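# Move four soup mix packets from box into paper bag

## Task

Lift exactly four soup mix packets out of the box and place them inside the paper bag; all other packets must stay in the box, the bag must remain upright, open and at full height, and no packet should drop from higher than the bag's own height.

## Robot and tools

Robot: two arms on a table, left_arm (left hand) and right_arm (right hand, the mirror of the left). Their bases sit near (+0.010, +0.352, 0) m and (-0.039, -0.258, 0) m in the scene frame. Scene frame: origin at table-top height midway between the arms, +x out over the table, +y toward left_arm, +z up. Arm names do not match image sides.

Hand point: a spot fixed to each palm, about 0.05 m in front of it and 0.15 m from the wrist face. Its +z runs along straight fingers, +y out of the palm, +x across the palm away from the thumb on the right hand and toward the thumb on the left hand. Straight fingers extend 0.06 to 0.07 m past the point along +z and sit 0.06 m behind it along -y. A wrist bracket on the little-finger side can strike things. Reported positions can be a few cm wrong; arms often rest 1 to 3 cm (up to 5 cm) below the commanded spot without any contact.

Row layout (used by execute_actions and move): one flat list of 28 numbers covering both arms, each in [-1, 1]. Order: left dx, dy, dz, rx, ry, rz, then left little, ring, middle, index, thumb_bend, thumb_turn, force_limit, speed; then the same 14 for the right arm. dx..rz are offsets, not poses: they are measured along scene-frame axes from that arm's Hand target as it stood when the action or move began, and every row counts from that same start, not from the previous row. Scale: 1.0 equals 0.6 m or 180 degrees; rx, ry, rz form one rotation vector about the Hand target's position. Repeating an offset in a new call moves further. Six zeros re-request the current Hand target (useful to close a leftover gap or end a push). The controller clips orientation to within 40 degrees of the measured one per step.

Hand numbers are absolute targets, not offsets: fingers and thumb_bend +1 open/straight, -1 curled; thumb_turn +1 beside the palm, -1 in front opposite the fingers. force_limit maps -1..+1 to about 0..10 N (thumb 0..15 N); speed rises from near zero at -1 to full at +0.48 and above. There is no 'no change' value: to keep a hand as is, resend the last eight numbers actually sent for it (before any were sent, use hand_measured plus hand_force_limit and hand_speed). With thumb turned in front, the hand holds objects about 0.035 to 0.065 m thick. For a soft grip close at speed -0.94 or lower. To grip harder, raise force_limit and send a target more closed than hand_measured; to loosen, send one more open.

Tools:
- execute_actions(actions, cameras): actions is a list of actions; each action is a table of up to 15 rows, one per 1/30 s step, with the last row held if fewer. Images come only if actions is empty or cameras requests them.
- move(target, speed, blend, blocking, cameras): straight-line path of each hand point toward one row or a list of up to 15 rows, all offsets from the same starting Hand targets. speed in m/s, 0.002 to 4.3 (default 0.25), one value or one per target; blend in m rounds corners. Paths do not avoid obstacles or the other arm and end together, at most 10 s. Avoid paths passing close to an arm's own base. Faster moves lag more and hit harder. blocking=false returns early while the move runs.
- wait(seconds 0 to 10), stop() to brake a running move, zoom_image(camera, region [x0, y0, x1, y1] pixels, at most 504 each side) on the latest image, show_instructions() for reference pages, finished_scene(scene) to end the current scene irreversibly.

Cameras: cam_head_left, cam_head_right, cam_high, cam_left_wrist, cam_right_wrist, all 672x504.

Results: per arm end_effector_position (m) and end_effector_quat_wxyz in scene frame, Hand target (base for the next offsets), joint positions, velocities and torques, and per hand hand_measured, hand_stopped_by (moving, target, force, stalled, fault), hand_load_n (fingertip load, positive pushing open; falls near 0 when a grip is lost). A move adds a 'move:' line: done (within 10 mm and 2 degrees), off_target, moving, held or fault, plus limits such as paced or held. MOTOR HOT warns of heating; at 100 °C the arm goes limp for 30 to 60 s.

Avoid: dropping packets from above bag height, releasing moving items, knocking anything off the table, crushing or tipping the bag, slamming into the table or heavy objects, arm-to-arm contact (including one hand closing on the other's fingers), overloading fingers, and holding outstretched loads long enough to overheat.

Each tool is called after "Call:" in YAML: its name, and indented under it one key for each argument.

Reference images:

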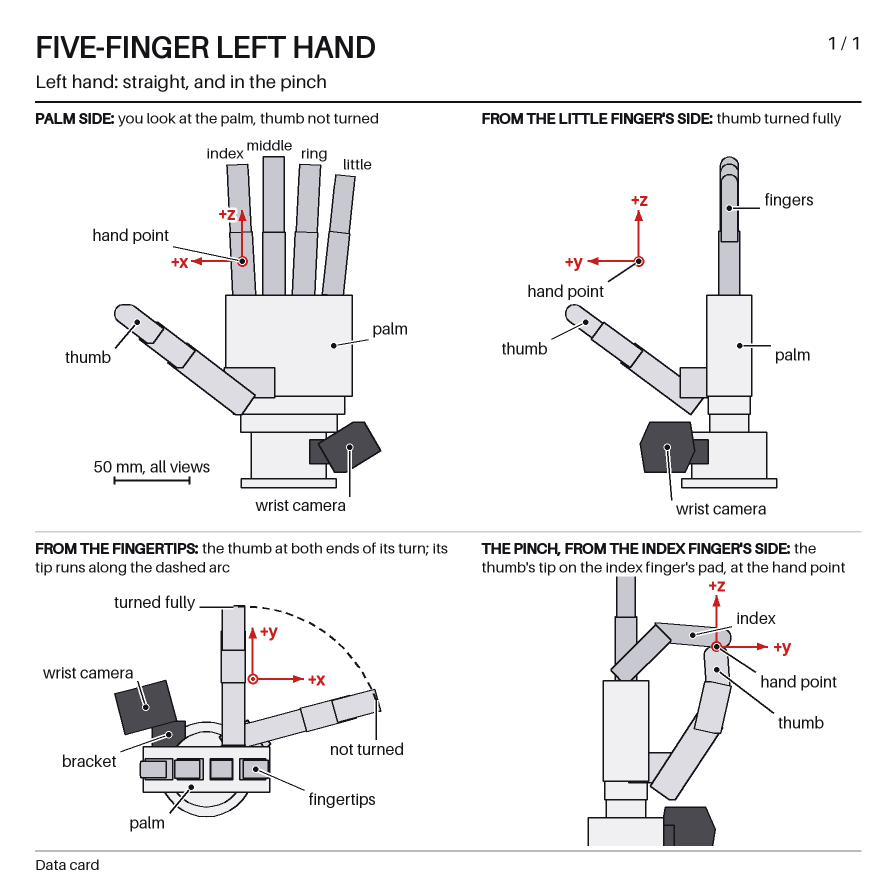

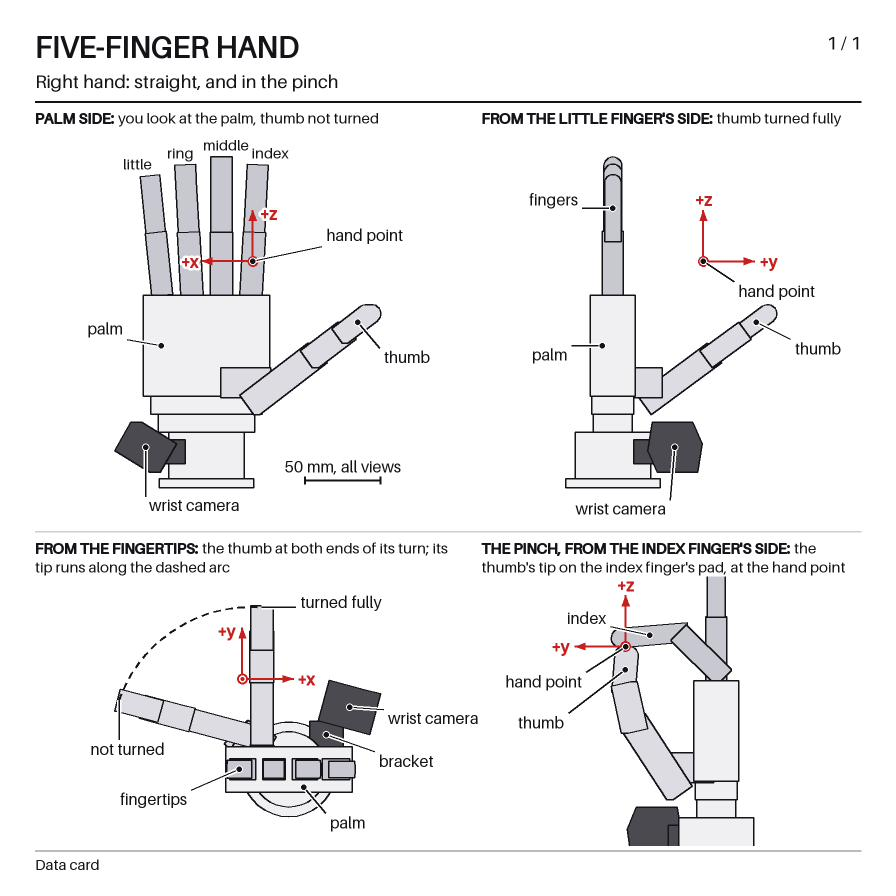

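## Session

Call:
execute_actions:
  actions: []

Scene clock: 0.00 s.
left_arm: end_effector_position=(+0.4000, +0.6496, +0.1262) hand_measured=(+1.000, +1.000, +1.000, +1.000, +1.000, +1.000) hand_load_n=(+0.0, +0.0, +0.0, +0.0, +0.0, +0.0) hand_stopped_by=(target, target, target, target, target, target) hand_force_limit=0.00 hand_speed=-0.80 end_effector_quat_wxyz=(-0.173, -0.347, +0.911, +0.138) | right_arm: end_effector_position=(+0.2581, -0.1853, +0.3411) hand_measured=(+1.000, +1.000, +1.000, +1.000, +1.000, +1.000) hand_load_n=(+0.0, +0.0, +0.0, +0.0, +0.0, +0.0) hand_stopped_by=(target, target, target, target, target, target) hand_force_limit=0.00 hand_speed=-0.80 end_effector_quat_wxyz=(-0.080, +0.746, +0.197, +0.631)
Joint positions: left_arm=[0.447 1.995 1.715 -1.626 -0.299 1.236] | right_arm=[0.58 0.295 0.585 -0.485 0.173 -1.669]
Joint velocities: within noise
Joint torques (N m): no reading
Heat: left arm: hottest waist 26 °C; right arm: hottest elbow 28 °C.
Hand target: left_arm +0.4049, +0.6519, +0.1282; -0.167, -0.348, +0.912, +0.138 | right_arm +0.2572, -0.1858, +0.3560; -0.083, +0.738, +0.193, +0.641

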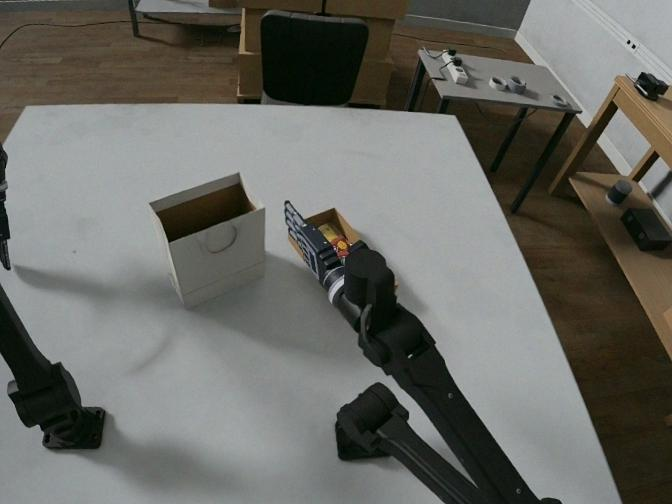

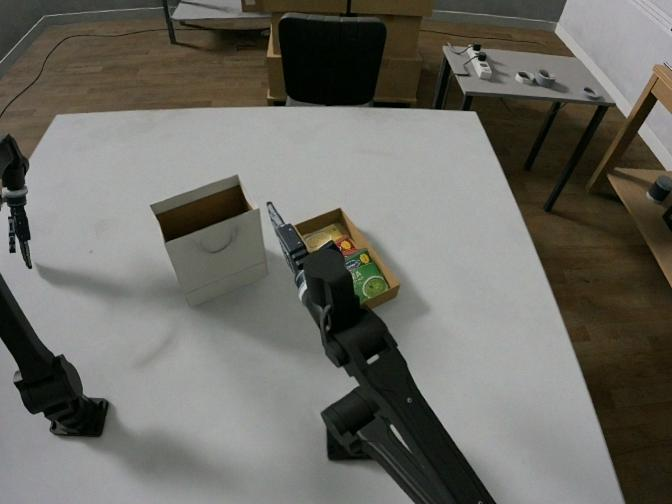

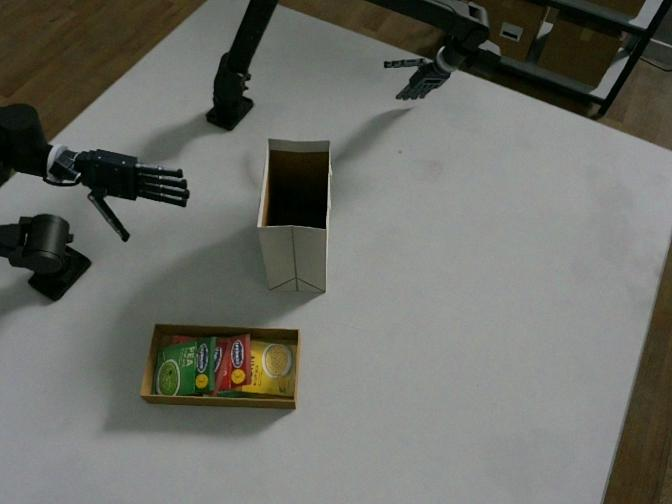

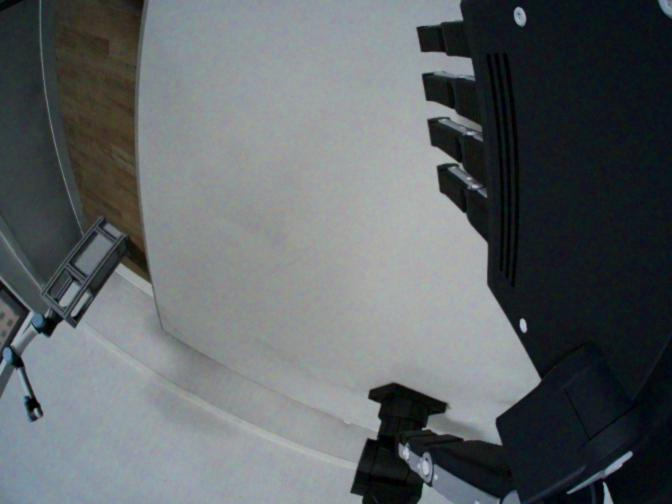

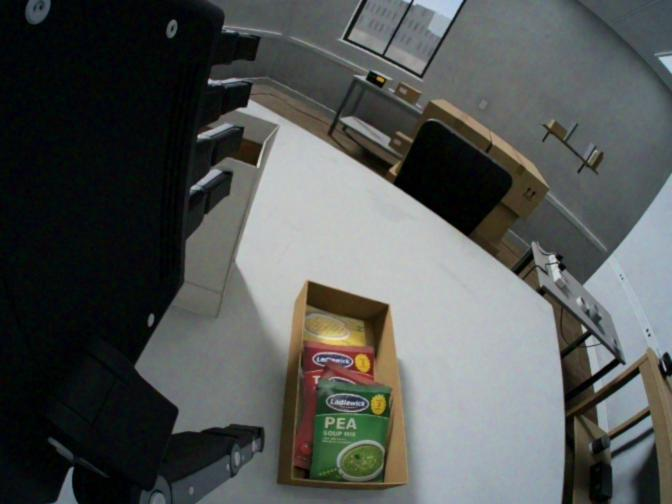

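Call:
zoom_image:
  camera: "cam_high"
  region: [120, 300, 330, 430]

Call:
zoom_image:
  camera: "cam_right_wrist"
  region: [260, 270, 430, 500]

Call:
zoom_image:
  camera: "cam_head_right"
  region: [280, 190, 420, 320]

Scaled by 2.400.

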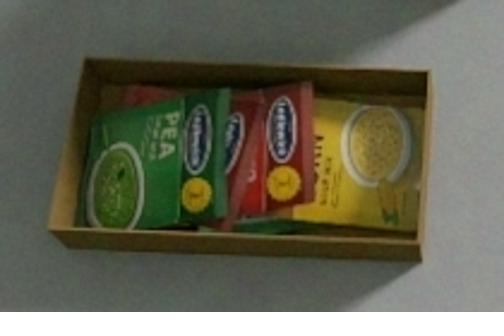

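Scaled by 2.191 from the camera's 672x504 image, which has a finer 960x720 frame.

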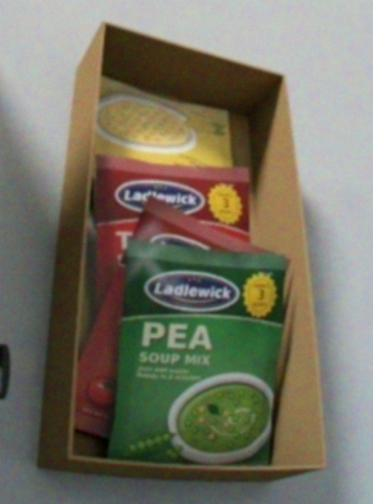

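Scaled by 3.600.

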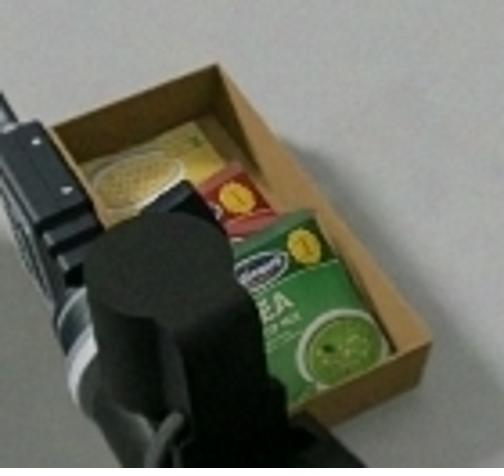

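Call:
move:
  target:
    - [0,0,0,0,0,0,1,1,1,1,1,1,0,-0.8, 0.1,-0.1,0.1,0.1,0.12,-0.12,0.3,0.3,0.3,0.3,1,-1,0,0]
    - [0,0,0,0,0,0,1,1,1,1,1,1,0,-0.8, 0.238,-0.107,0.01,0.3262,0.382,-0.3801,0.3,0.3,0.3,0.3,1,-1,0,0]
  speed: 0.3
  blend: [0.05,0]
  cameras: ["cam_high","cam_right_wrist","cam_head_left"]

Call:
zoom_image:
  camera: "cam_right_wrist"
  region: [180, 0, 672, 400]

Scene clock: 6.20 s.
left_arm: end_effector_position=(+0.4000, +0.6496, +0.1262) hand_measured=(+1.000, +1.000, +1.000, +1.000, +1.000, +1.000) hand_load_n=(+0.0, +0.0, +0.0, +0.0, +0.0, +0.0) hand_stopped_by=(target, target, target, target, target, target) hand_force_limit=0.00 hand_speed=-0.80 end_effector_quat_wxyz=(-0.173, -0.347, +0.911, +0.138) | right_arm: end_effector_position=(+0.3913, -0.2485, +0.3481) hand_measured=(+0.300, +0.300, +0.300, +0.300, +1.000, -1.000) hand_load_n=(+0.0, +0.0, +0.0, +0.0, +0.0, +0.0) hand_stopped_by=(target, target, target, target, target, target) hand_force_limit=0.00 hand_speed=0.00 end_effector_quat_wxyz=(-0.131, +0.797, -0.582, +0.094)
Joint positions: left_arm=[0.447 1.995 1.715 -1.626 -0.299 1.236] | right_arm=[-0.028 1.458 1.743 -1.552 -0.115 -0.341]
Joint torques (N m): left_arm=[-0.09 -19.31 8.05 -0.35 -0.25 0.04] | right_arm=[-0.15 -11.69 13.04 0.05 -0.22 -0.04]
Heat: left arm: hottest shoulder 27 °C; right arm: hottest elbow 30 °C.
Hand target: left_arm +0.4049, +0.6519, +0.1282; -0.167, -0.348, +0.912, +0.138 | right_arm +0.4001, -0.2500, +0.3619; -0.140, +0.792, -0.585, +0.103
Off the commanded pose: left_arm 0.006 m, 1 deg | right_arm 0.017 m, 2 deg.
move: off_target (right_arm)
Images, in order (width x height): cam_head_left 672x504, cam_high 672x504, cam_right_wrist 672x504.

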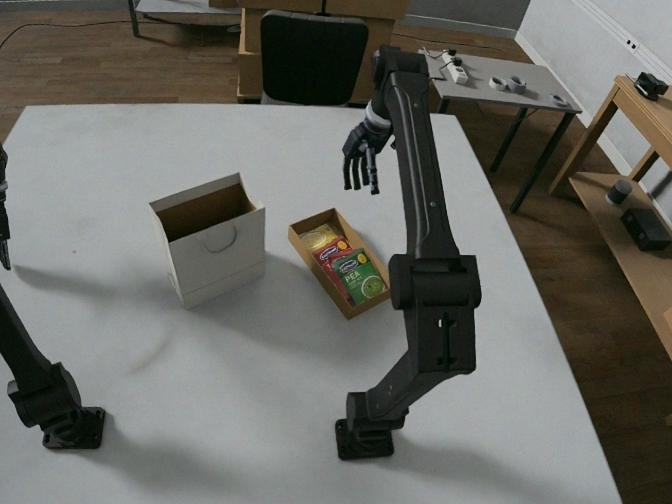

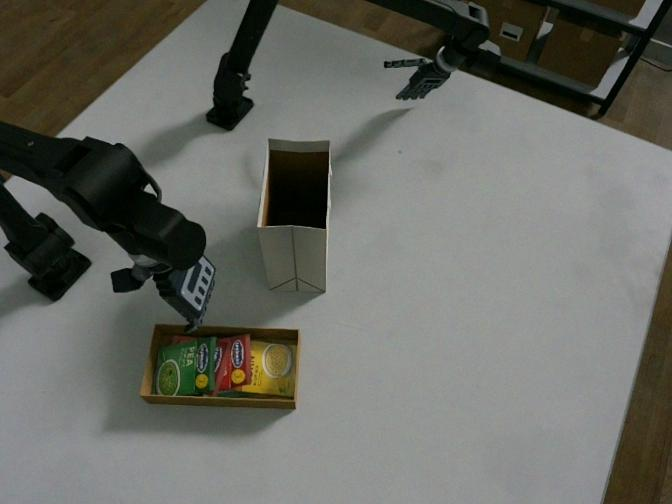

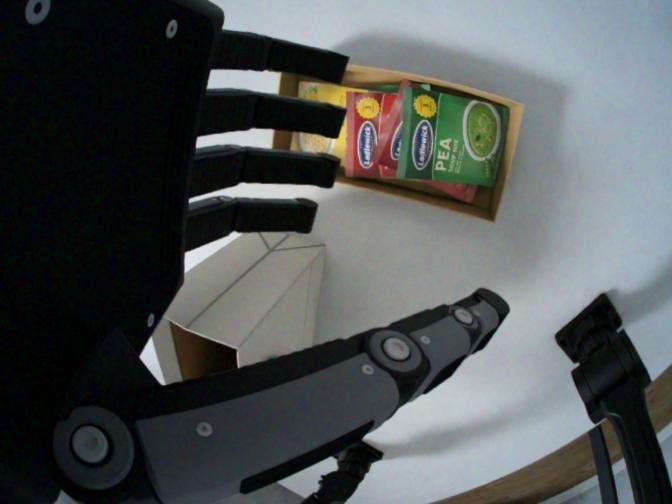

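Scaled by 1.024 from the camera's 672x504 image, which has a finer 960x720 frame.

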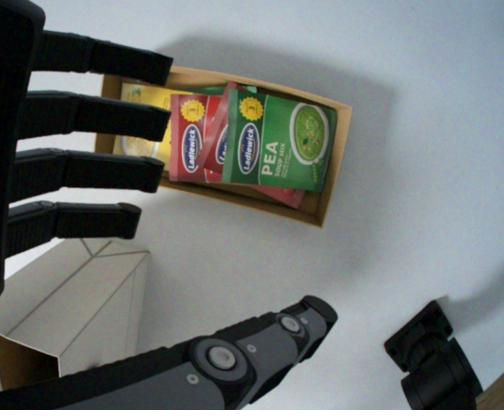

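Call:
move:
  target:
    - [0,0,0,0,0,0,1,1,1,1,1,1,0,-0.8, 0.032,0.014,-0.348,0,0,0,0.3,0.3,0.3,0.3,1,-1,0,0]
  speed: 0.3
  cameras: ["cam_right_wrist","cam_head_left"]

Call:
zoom_image:
  camera: "cam_right_wrist"
  region: [250, 20, 672, 350]

Call:
zoom_image:
  camera: "cam_head_left"
  region: [280, 190, 410, 330]

Scene clock: 8.57 s.
left_arm: end_effector_position=(+0.4000, +0.6496, +0.1262) hand_measured=(+1.000, +1.000, +1.000, +1.000, +1.000, +1.000) hand_load_n=(+0.0, +0.0, +0.0, +0.0, +0.0, +0.0) hand_stopped_by=(target, target, target, target, target, target) hand_force_limit=0.00 hand_speed=-0.80 end_effector_quat_wxyz=(-0.173, -0.347, +0.911, +0.138) | right_arm: end_effector_position=(+0.4169, -0.2451, +0.1586) hand_measured=(+0.300, +0.300, +0.300, +0.300, +1.000, -1.000) hand_load_n=(+0.0, +0.0, +0.0, +0.0, +0.0, +0.0) hand_stopped_by=(target, target, target, target, target, target) hand_force_limit=0.00 hand_speed=0.00 end_effector_quat_wxyz=(-0.140, +0.792, -0.585, +0.104)
Joint positions: left_arm=[0.447 1.995 1.715 -1.626 -0.299 1.236] | right_arm=[-0.021 1.488 1.272 -1.023 -0.115 -0.321]
Joint torques (N m): left_arm=[0.44 -19.31 8.34 -0.31 -0.26 0.13] | right_arm=[0.97 -13.1 8.8 1.02 0.05 -0.05]
Heat: left arm: hottest shoulder 28 °C; right arm: hottest elbow 30 °C.
Hand target: left_arm +0.4049, +0.6519, +0.1282; -0.167, -0.348, +0.912, +0.138 | right_arm +0.4193, -0.2416, +0.1533; -0.140, +0.792, -0.585, +0.103
Off the commanded pose: left_arm 0.006 m, 1 deg | right_arm 0.007 m, 0 deg.
move: done
Images, in order (width x height): cam_head_left 672x504, cam_right_wrist 672x504.

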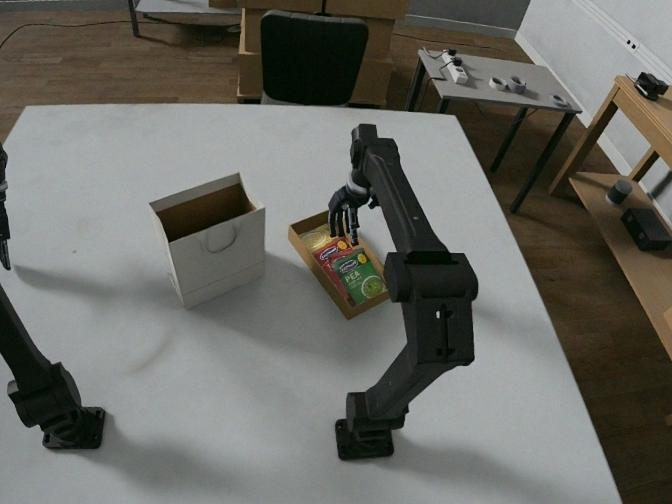

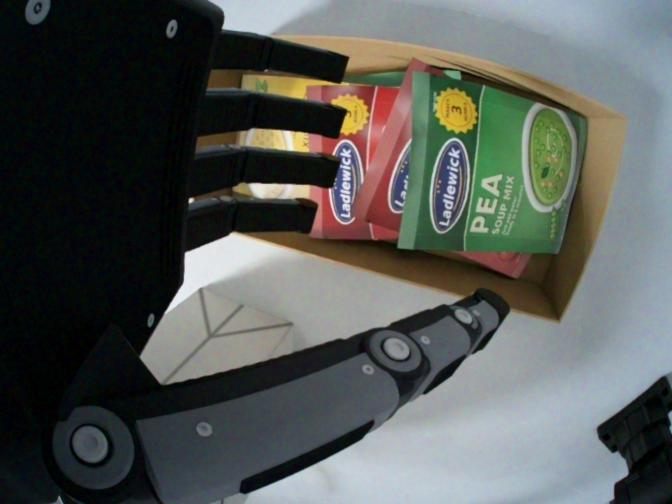

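Scaled by 1.194 from the camera's 672x504 image, which has a finer 960x720 frame.

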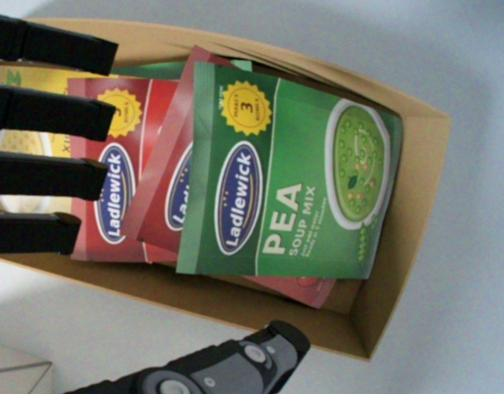

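Scaled by 3.600.

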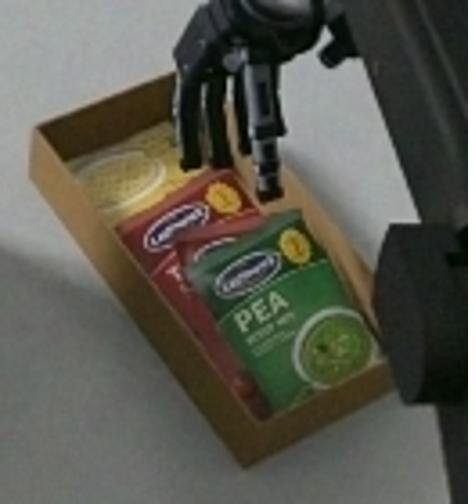

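Call:
move:
  target:
    - [0,0,0,0,0,0,1,1,1,1,1,1,0,-0.8, 0.027,0.007,-0.1,0,0,0,-0.05,-0.05,-0.05,-0.05,1,-1,-0.3,0.2]
    - [0,0,0,0,0,0,1,1,1,1,1,1,0,-0.8, 0.027,0.007,-0.15,0,0,0,-0.05,-0.05,-0.05,-0.05,1,-1,-0.3,0.2]
  speed: 0.15
  cameras: ["cam_right_wrist","cam_head_left"]

Call:
zoom_image:
  camera: "cam_right_wrist"
  region: [250, 20, 672, 350]

Call:
zoom_image:
  camera: "cam_head_left"
  region: [280, 190, 410, 330]

Scene clock: 11.47 s.
left_arm: end_effector_position=(+0.4000, +0.6496, +0.1262) hand_measured=(+1.000, +1.000, +1.000, +1.000, +1.000, +1.000) hand_load_n=(+0.0, +0.0, +0.0, +0.0, +0.0, +0.0) hand_stopped_by=(target, target, target, target, target, target) hand_force_limit=0.00 hand_speed=-0.80 end_effector_quat_wxyz=(-0.173, -0.347, +0.911, +0.138) | right_arm: end_effector_position=(+0.4354, -0.2412, +0.0726) hand_measured=(-0.050, -0.050, -0.050, -0.050, +1.000, -1.000) hand_load_n=(+0.0, +0.0, +0.0, +0.0, +0.0, +0.0) hand_stopped_by=(target, target, target, target, target, target) hand_force_limit=-0.30 hand_speed=0.20 end_effector_quat_wxyz=(-0.143, +0.792, -0.585, +0.107)
Joint positions: left_arm=[0.447 1.995 1.715 -1.626 -0.299 1.236] | right_arm=[-0.011 1.601 1.164 -0.792 -0.112 -0.311]
Joint torques (N m): left_arm=[-0.32 -19.31 8.13 -0.36 -0.19 0.06] | right_arm=[1.08 -13.68 7.95 1.02 0.07 -0.05]
Heat: left arm: hottest shoulder 28 °C; right arm: hottest elbow 30 °C.
Hand target: left_arm +0.4049, +0.6519, +0.1282; -0.167, -0.348, +0.912, +0.138 | right_arm +0.4354, -0.2375, +0.0632; -0.140, +0.792, -0.586, +0.103
Off the commanded pose: left_arm 0.006 m, 1 deg | right_arm 0.010 m, 1 deg.
move: done
Images, in order (width x height): cam_head_left 672x504, cam_right_wrist 672x504.

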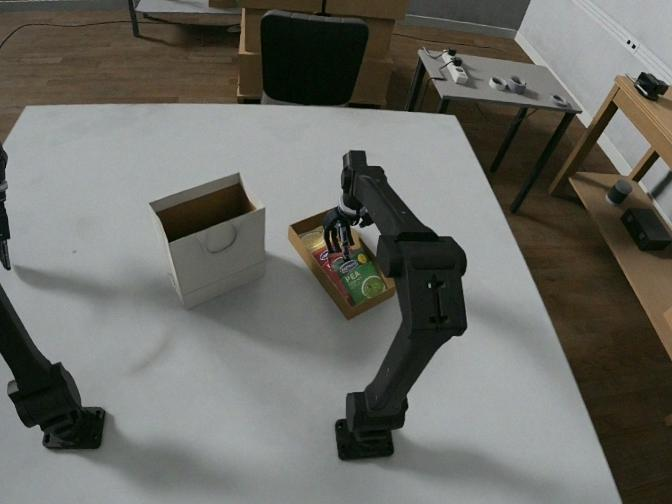

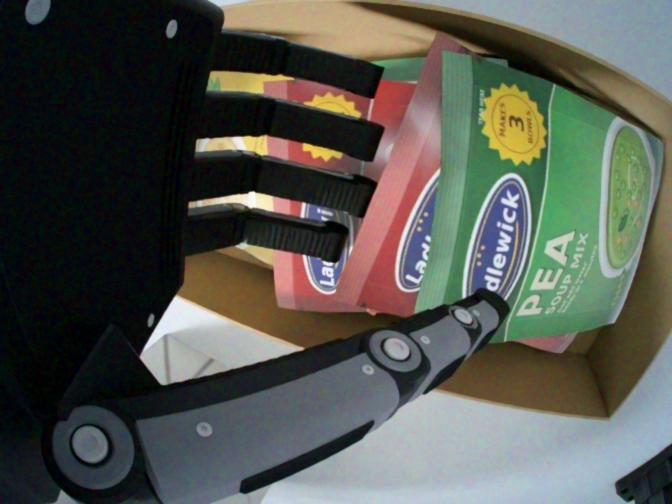

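Scaled by 1.194 from the camera's 672x504 image, which has a finer 960x720 frame.

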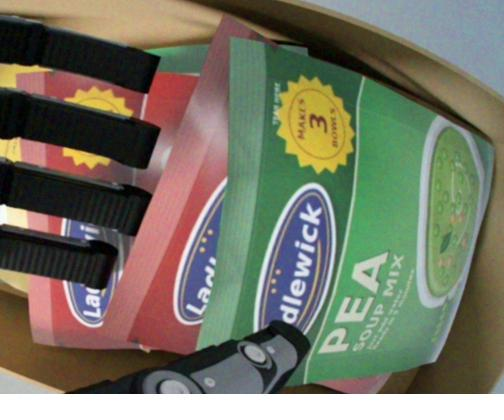

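Scaled by 3.600.

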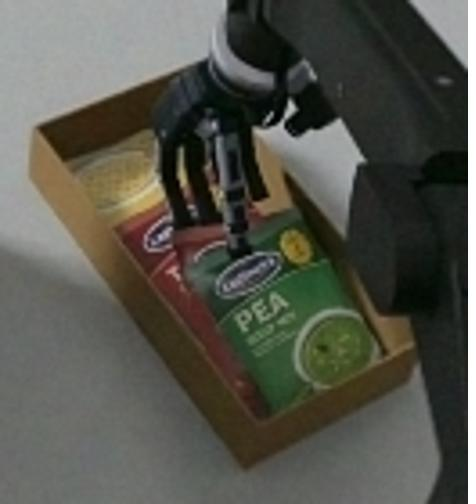

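Call:
move:
  target:
    - [0,0,0,0,0,0,1,1,1,1,1,1,0,-0.8, 0.006,0.002,-0.045,0,0,0,-0.05,-0.05,-0.05,-0.05,1,-1,-0.3,0.2]
  speed: 0.1
  cameras: ["cam_right_wrist","cam_head_left"]

Call:
zoom_image:
  camera: "cam_right_wrist"
  region: [250, 20, 672, 350]

Scene clock: 13.13 s.
left_arm: end_effector_position=(+0.4000, +0.6496, +0.1262) hand_measured=(+1.000, +1.000, +1.000, +1.000, +1.000, +1.000) hand_load_n=(+0.0, +0.0, +0.0, +0.0, +0.0, +0.0) hand_stopped_by=(target, target, target, target, target, target) hand_force_limit=0.00 hand_speed=-0.80 end_effector_quat_wxyz=(-0.173, -0.347, +0.911, +0.138) | right_arm: end_effector_position=(+0.4449, -0.2404, +0.0625) hand_measured=(-0.050, -0.050, -0.050, -0.050, +1.000, -1.000) hand_load_n=(+0.0, +0.5, -4.0, -1.0, +0.0, +0.0) hand_stopped_by=(target, target, target, target, target, target) hand_force_limit=-0.30 hand_speed=0.20 end_effector_quat_wxyz=(-0.153, +0.789, -0.583, +0.121)
Joint positions: left_arm=[0.447 1.995 1.715 -1.626 -0.299 1.236] | right_arm=[-0.009 1.614 1.148 -0.729 -0.111 -0.307]
Joint torques (N m): left_arm=[0.97 -19.25 8.18 -0.35 -0.22 0.07] | right_arm=[0.91 -11.28 7.05 1.11 0.08 -0.07]
Heat: left arm: hottest shoulder 29 °C; right arm: hottest elbow 30 °C.
Hand target: left_arm +0.4049, +0.6519, +0.1282; -0.167, -0.348, +0.912, +0.138 | right_arm +0.4390, -0.2362, +0.0362; -0.140, +0.792, -0.586, +0.103
Off the commanded pose: left_arm 0.006 m, 1 deg | right_arm 0.027 m, 3 deg.
move: off_target (right_arm)
Images, in order (width x height): cam_head_left 672x504, cam_right_wrist 672x504.

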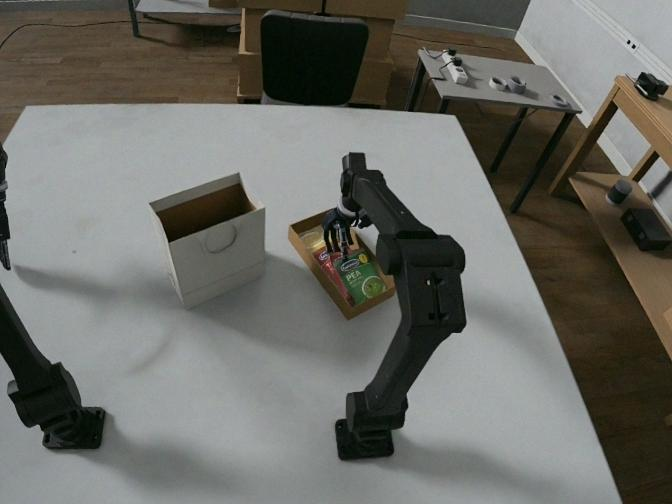

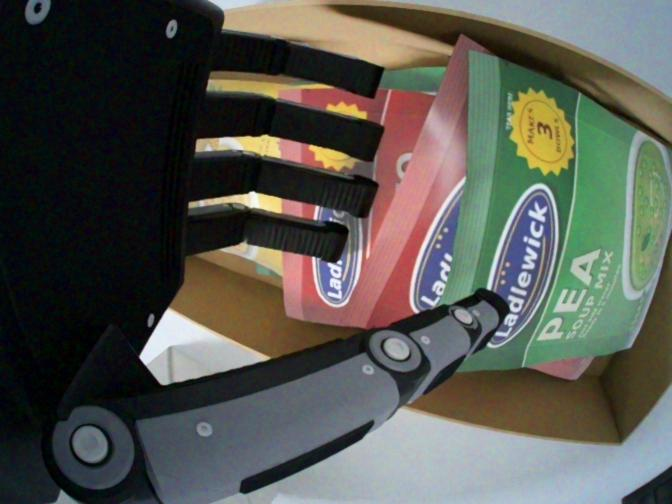

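Scaled by 1.194 from the camera's 672x504 image, which has a finer 960x720 frame.

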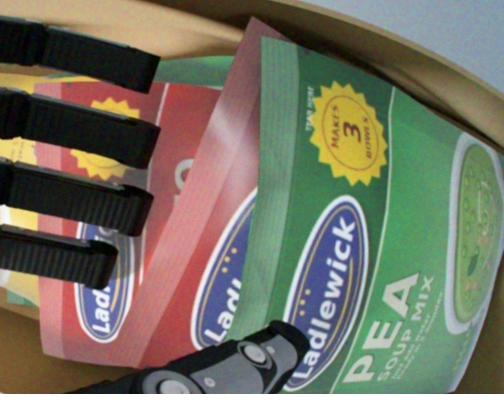

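Call:
move:
  target:
    - [0,0,0,0,0,0,1,1,1,1,1,1,0,-0.8, 0.005,0.0,0.018,0,0,0,-0.05,-0.05,-0.05,-0.05,1,-1,-0.3,0.2]
    - [0,0,0,0,0,0,1,1,1,1,1,1,0,-0.8, -0.045,-0.012,0.012,0,0,0,-0.05,-0.05,-0.05,-0.05,1,-1,-0.3,0.2]
  speed: 0.1
  cameras: ["cam_right_wrist","cam_head_left"]

Call:
zoom_image:
  camera: "cam_right_wrist"
  region: [250, 20, 672, 350]

Call:
zoom_image:
  camera: "cam_head_left"
  region: [280, 190, 410, 330]

Scene clock: 15.17 s.
left_arm: end_effector_position=(+0.4000, +0.6496, +0.1262) hand_measured=(+1.000, +1.000, +1.000, +1.000, +1.000, +1.000) hand_load_n=(+0.0, +0.0, +0.0, +0.0, +0.0, +0.0) hand_stopped_by=(target, target, target, target, target, target) hand_force_limit=0.00 hand_speed=-0.80 end_effector_quat_wxyz=(-0.173, -0.347, +0.911, +0.138) | right_arm: end_effector_position=(+0.4258, -0.2398, +0.0619) hand_measured=(-0.050, -0.050, -0.050, -0.050, +1.000, -1.000) hand_load_n=(+0.0, +0.0, -2.0, -0.5, +0.0, +0.0) hand_stopped_by=(target, target, target, target, target, target) hand_force_limit=-0.30 hand_speed=0.20 end_effector_quat_wxyz=(-0.153, +0.789, -0.583, +0.120)
Joint positions: left_arm=[0.447 1.995 1.715 -1.626 -0.299 1.236] | right_arm=[-0.009 1.569 1.092 -0.717 -0.112 -0.307]
Joint torques (N m): left_arm=[0.44 -19.08 8.18 -0.5 -0.26 0.09] | right_arm=[-0.38 -12.63 6.02 0.61 -0.12 -0.23]
Heat: left arm: hottest shoulder 29 °C; right arm: hottest elbow 30 °C.
Hand target: left_arm +0.4049, +0.6519, +0.1282; -0.167, -0.348, +0.912, +0.138 | right_arm +0.4120, -0.2434, +0.0434; -0.140, +0.792, -0.585, +0.103
Off the commanded pose: left_arm 0.006 m, 1 deg | right_arm 0.023 m, 2 deg.
move: off_target (right_arm)
Images, in order (width x height): cam_head_left 672x504, cam_right_wrist 672x504.

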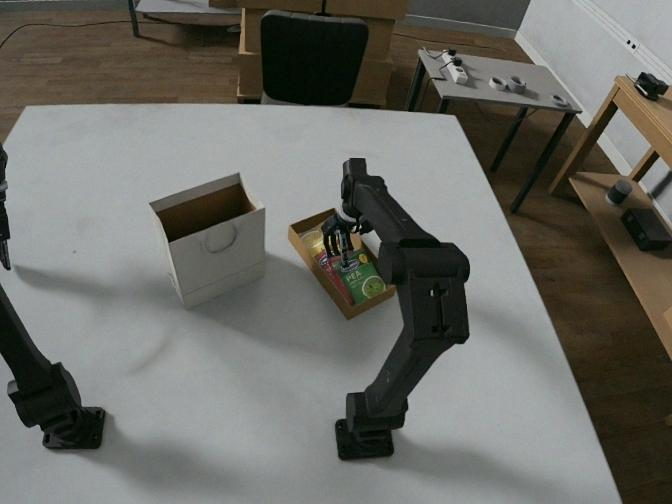

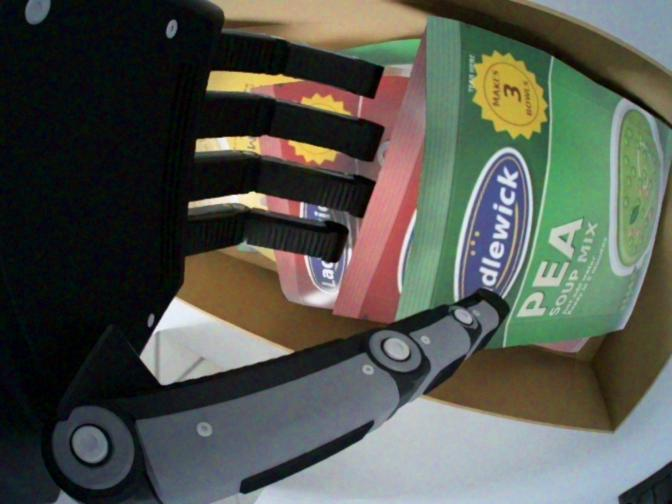

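Scaled by 1.194 from the camera's 672x504 image, which has a finer 960x720 frame.

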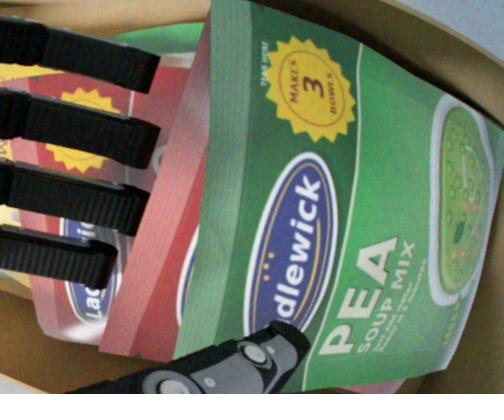

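Scaled by 3.600.

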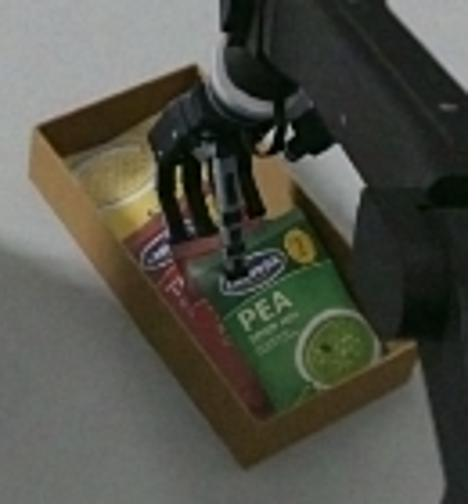

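Call:
move:
  target:
    - [0,0,0,0,0,0,1,1,1,1,1,1,0,-0.8, -0.045,-0.014,0.0,0,0,0,-0.05,-0.05,-0.05,-0.05,1,-1,-0.3,0.2]
  speed: 0.1
  cameras: ["cam_right_wrist","cam_head_left"]

Call:
zoom_image:
  camera: "cam_right_wrist"
  region: [250, 20, 672, 350]

Call:
zoom_image:
  camera: "cam_head_left"
  region: [280, 190, 410, 330]

Scene clock: 16.60 s.
left_arm: end_effector_position=(+0.4000, +0.6496, +0.1262) hand_measured=(+1.000, +1.000, +1.000, +1.000, +1.000, +1.000) hand_load_n=(+0.0, +0.0, +0.0, +0.0, +0.0, +0.0) hand_stopped_by=(target, target, target, target, target, target) hand_force_limit=0.00 hand_speed=-0.80 end_effector_quat_wxyz=(-0.173, -0.347, +0.911, +0.138) | right_arm: end_effector_position=(+0.3978, -0.2469, +0.0597) hand_measured=(-0.050, -0.050, -0.050, -0.050, +1.000, -1.000) hand_load_n=(+0.5, -0.5, -2.5, +0.0, +0.0, +0.0) hand_stopped_by=(target, target, target, target, target, target) hand_force_limit=-0.30 hand_speed=0.20 end_effector_quat_wxyz=(-0.152, +0.789, -0.583, +0.118)
Joint positions: left_arm=[0.447 1.995 1.715 -1.626 -0.299 1.236] | right_arm=[-0.028 1.508 1.014 -0.709 -0.12 -0.325]
Joint torques (N m): left_arm=[1.26 -19.37 8.12 -0.46 -0.23 0.08] | right_arm=[-0.62 -11.58 6.12 0.62 -0.07 -0.24]
Heat: left arm: hottest shoulder 29 °C; right arm: hottest elbow 30 °C.
Hand target: left_arm +0.4049, +0.6519, +0.1282; -0.167, -0.348, +0.912, +0.138 | right_arm +0.3850, -0.2519, +0.0434; -0.140, +0.792, -0.586, +0.103
Off the commanded pose: left_arm 0.006 m, 1 deg | right_arm 0.021 m, 2 deg.
move: off_target (right_arm)
Images, in order (width x height): cam_head_left 672x504, cam_right_wrist 672x504.

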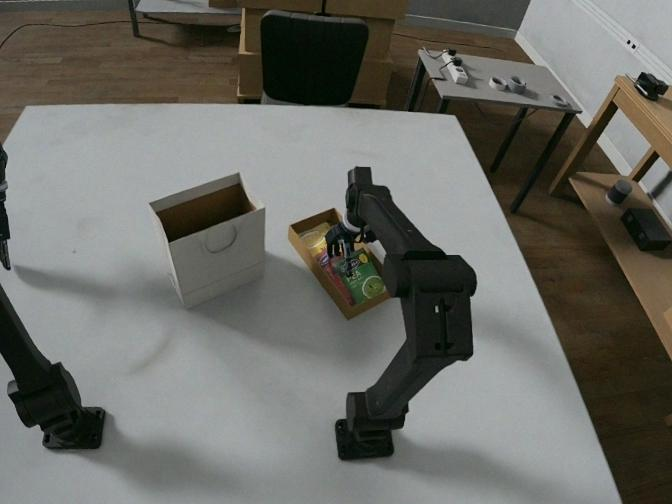

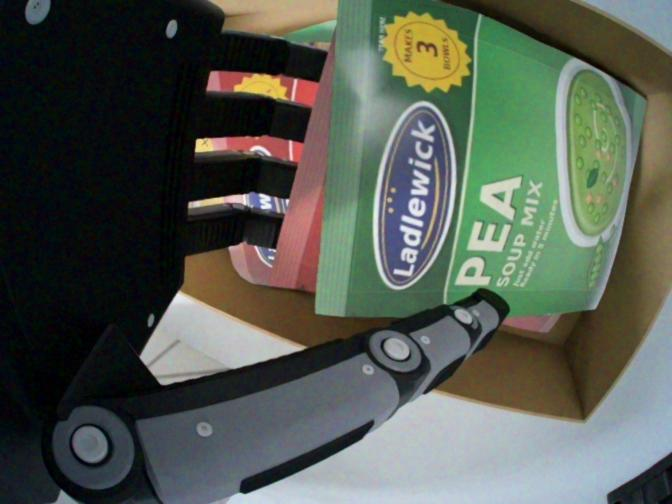

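Scaled by 1.194 from the camera's 672x504 image, which has a finer 960x720 frame.

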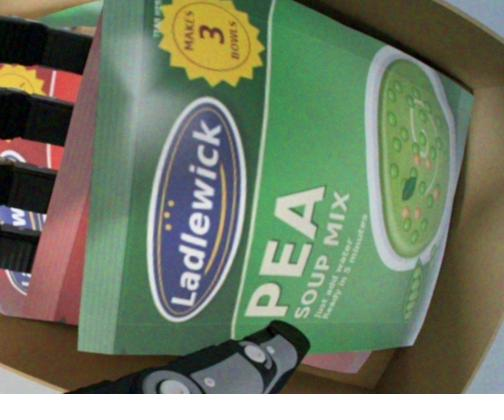

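Scaled by 3.600.

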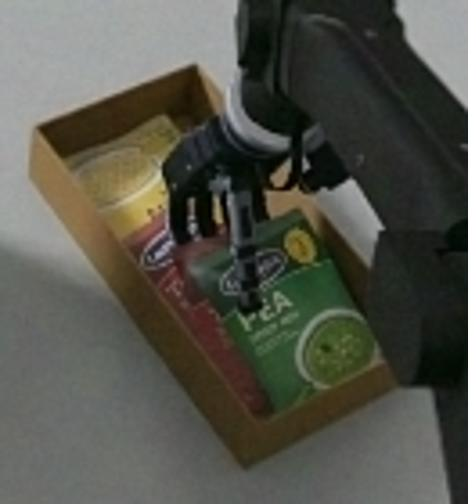

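Call:
move:
  target:
    - [0,0,0,0,0,0,1,1,1,1,1,1,0,-0.8, 0,0,0.01,0,0,0,-0.25,-0.25,-0.25,-0.25,1,-1,-0.1,-0.2]
    - [0,0,0,0,0,0,1,1,1,1,1,1,0,-0.8, 0,0,0.01,0,0,0,-0.25,-0.25,-0.25,-0.25,0.0,-1,-0.1,-0.4]
  speed: 0.1
  cameras: ["cam_right_wrist","cam_head_left"]

Call:
zoom_image:
  camera: "cam_head_left"
  region: [280, 190, 410, 330]

Scene clock: 19.27 s.
left_arm: end_effector_position=(+0.4000, +0.6496, +0.1262) hand_measured=(+1.000, +1.000, +1.000, +1.000, +1.000, +1.000) hand_load_n=(+0.0, +0.0, +0.0, +0.0, +0.0, -0.5) hand_stopped_by=(target, target, target, target, target, target) hand_force_limit=0.00 hand_speed=-0.80 end_effector_quat_wxyz=(-0.173, -0.347, +0.911, +0.138) | right_arm: end_effector_position=(+0.3877, -0.2480, +0.0527) hand_measured=(-0.250, -0.250, -0.250, -0.250, +0.410, -1.000) hand_load_n=(+0.0, +1.0, +4.0, +0.5, +6.5, +1.5) hand_stopped_by=(target, target, target, target, force, target) hand_force_limit=-0.10 hand_speed=-0.40 end_effector_quat_wxyz=(-0.145, +0.791, -0.584, +0.108)
Joint positions: left_arm=[0.447 1.995 1.715 -1.626 -0.299 1.236] | right_arm=[-0.031 1.508 0.996 -0.714 -0.121 -0.33]
Joint torques (N m): left_arm=[0.5 -18.96 8.44 -0.34 -0.21 0.07] | right_arm=[-0.21 -12.1 8.2 0.16 -0.08 -0.19]
Heat: left arm: hottest shoulder 30 °C; right arm: hottest elbow 30 °C.
Hand target: left_arm +0.4049, +0.6519, +0.1282; -0.167, -0.348, +0.912, +0.138 | right_arm +0.3851, -0.2518, +0.0495; -0.140, +0.792, -0.585, +0.103
Off the commanded pose: left_arm 0.006 m, 1 deg | right_arm 0.006 m, 1 deg.
move: done
Images, in order (width x height): cam_head_left 672x504, cam_right_wrist 672x504.

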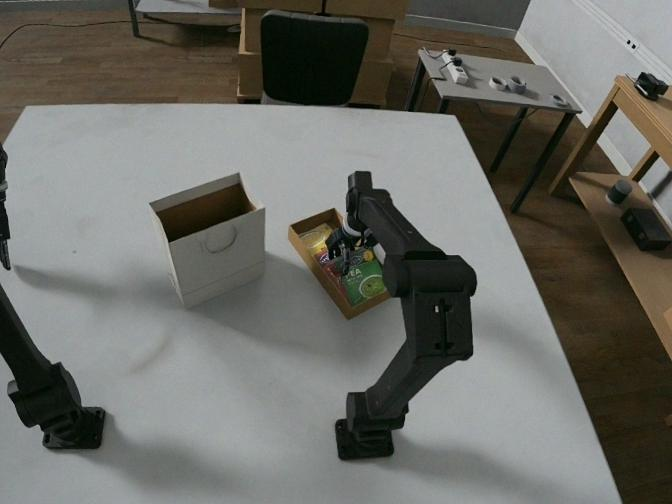

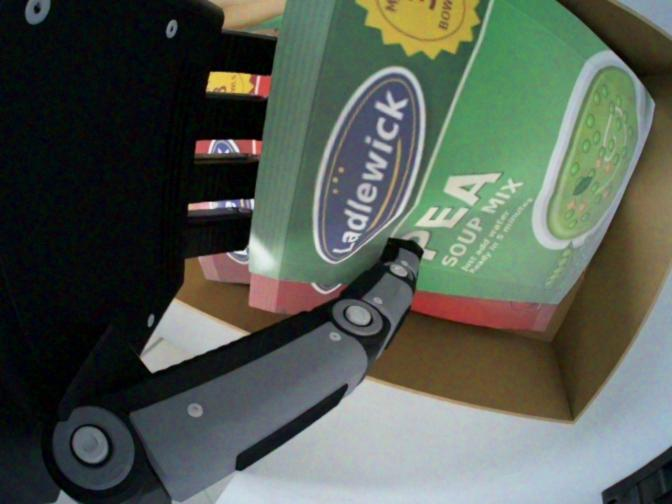

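Scaled by 3.600.

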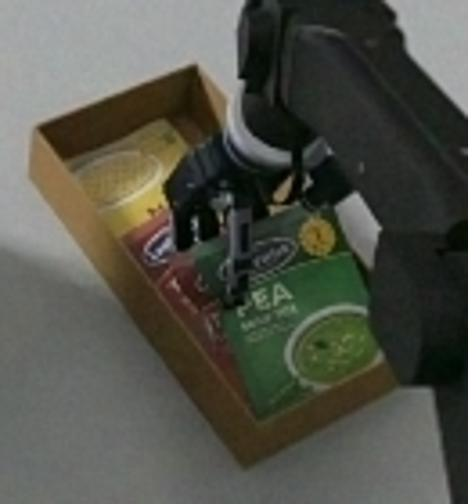

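Call:
move:
  target:
    - [0,0,0,0,0,0,1,1,1,1,1,1,0,-0.8, 0,0,0.012,0,0,0,-0.27,-0.27,-0.27,-0.27,-0.1,-1,0.3,-0.7]
    - [0,0,0,0,0,0,1,1,1,1,1,1,0,-0.8, 0.02,0.0,0.2,0,0,0,-0.27,-0.27,-0.27,-0.27,-0.1,-1,0.3,-0.7]
  speed: 0.1
  cameras: ["cam_right_wrist","cam_head_left","cam_high"]

Call:
zoom_image:
  camera: "cam_head_left"
  region: [280, 160, 430, 330]

Scene clock: 22.20 s.
left_arm: end_effector_position=(+0.4000, +0.6496, +0.1262) hand_measured=(+1.000, +1.000, +1.000, +1.000, +1.000, +1.000) hand_load_n=(+0.0, +0.0, +0.0, +0.0, +0.0, +0.0) hand_stopped_by=(target, target, target, target, target, target) hand_force_limit=0.00 hand_speed=-0.80 end_effector_quat_wxyz=(-0.173, -0.347, +0.911, +0.138) | right_arm: end_effector_position=(+0.3795, -0.2474, +0.1459) hand_measured=(-0.270, -0.270, -0.268, -0.270, +0.346, -1.000) hand_load_n=(+0.5, +0.5, +5.0, +0.5, +6.5, +2.0) hand_stopped_by=(target, target, target, target, force, target) hand_force_limit=0.30 hand_speed=-0.70 end_effector_quat_wxyz=(-0.128, +0.795, -0.588, +0.081)
Joint positions: left_arm=[0.447 1.995 1.715 -1.626 -0.299 1.236] | right_arm=[-0.031 1.437 1.185 -1.04 -0.122 -0.332]
Joint torques (N m): left_arm=[0.67 -19.66 8.36 -0.4 -0.28 0.05] | right_arm=[-0.09 -13.22 13.45 -0.01 0.03 -0.2]
Heat: left arm: hottest shoulder 30 °C; right arm: hottest elbow 31 °C.
Hand target: left_arm +0.4049, +0.6519, +0.1282; -0.167, -0.348, +0.912, +0.138 | right_arm +0.3971, -0.2519, +0.1695; -0.140, +0.792, -0.585, +0.103
Off the commanded pose: left_arm 0.006 m, 1 deg | right_arm 0.030 m, 3 deg.
move: off_target (right_arm)
Images, in order (width x height): cam_head_left 672x504, cam_high 672x504, cam_right_wrist 672x504.

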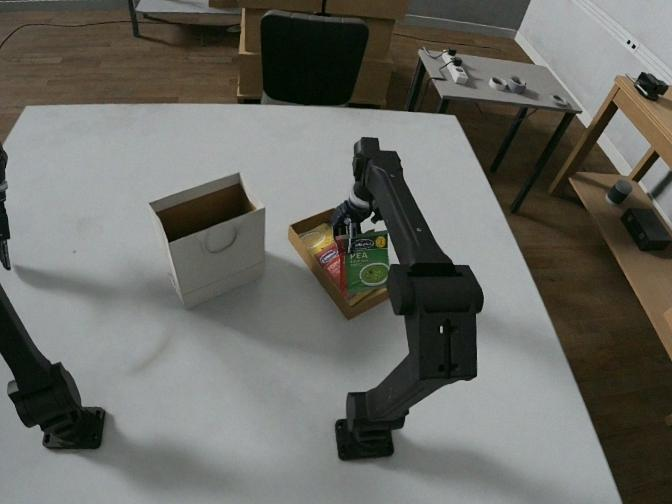

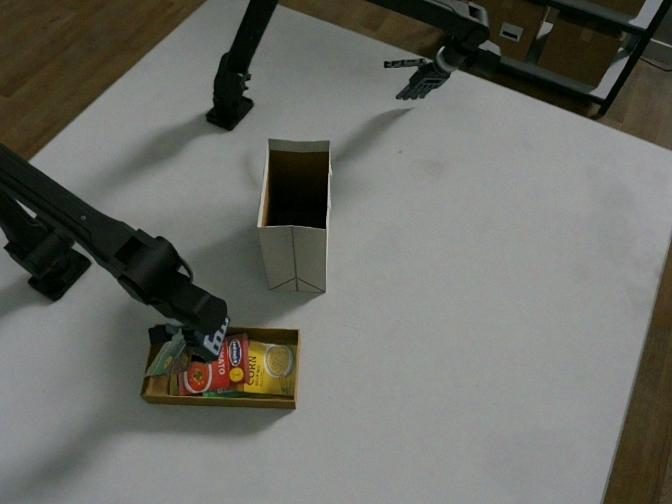

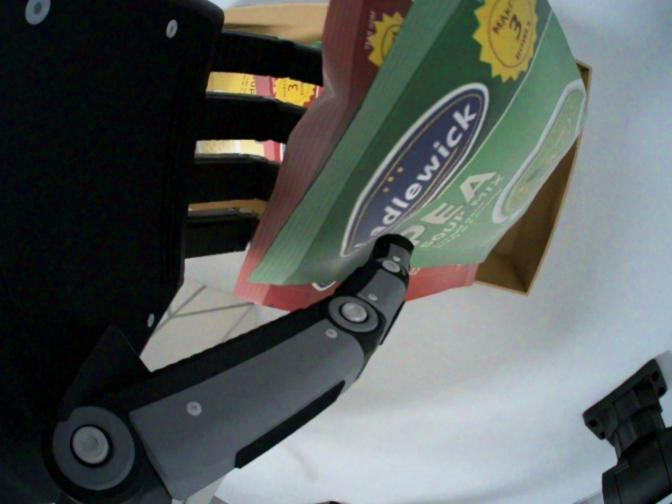

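Scaled by 2.965.

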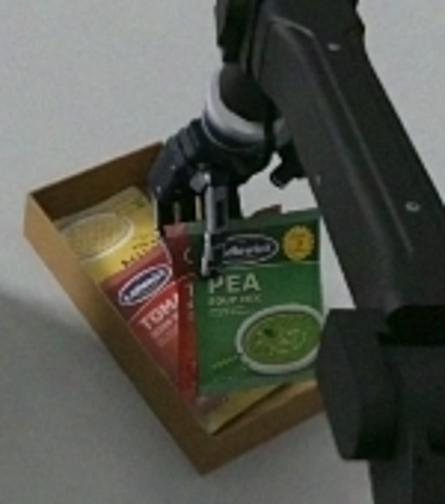

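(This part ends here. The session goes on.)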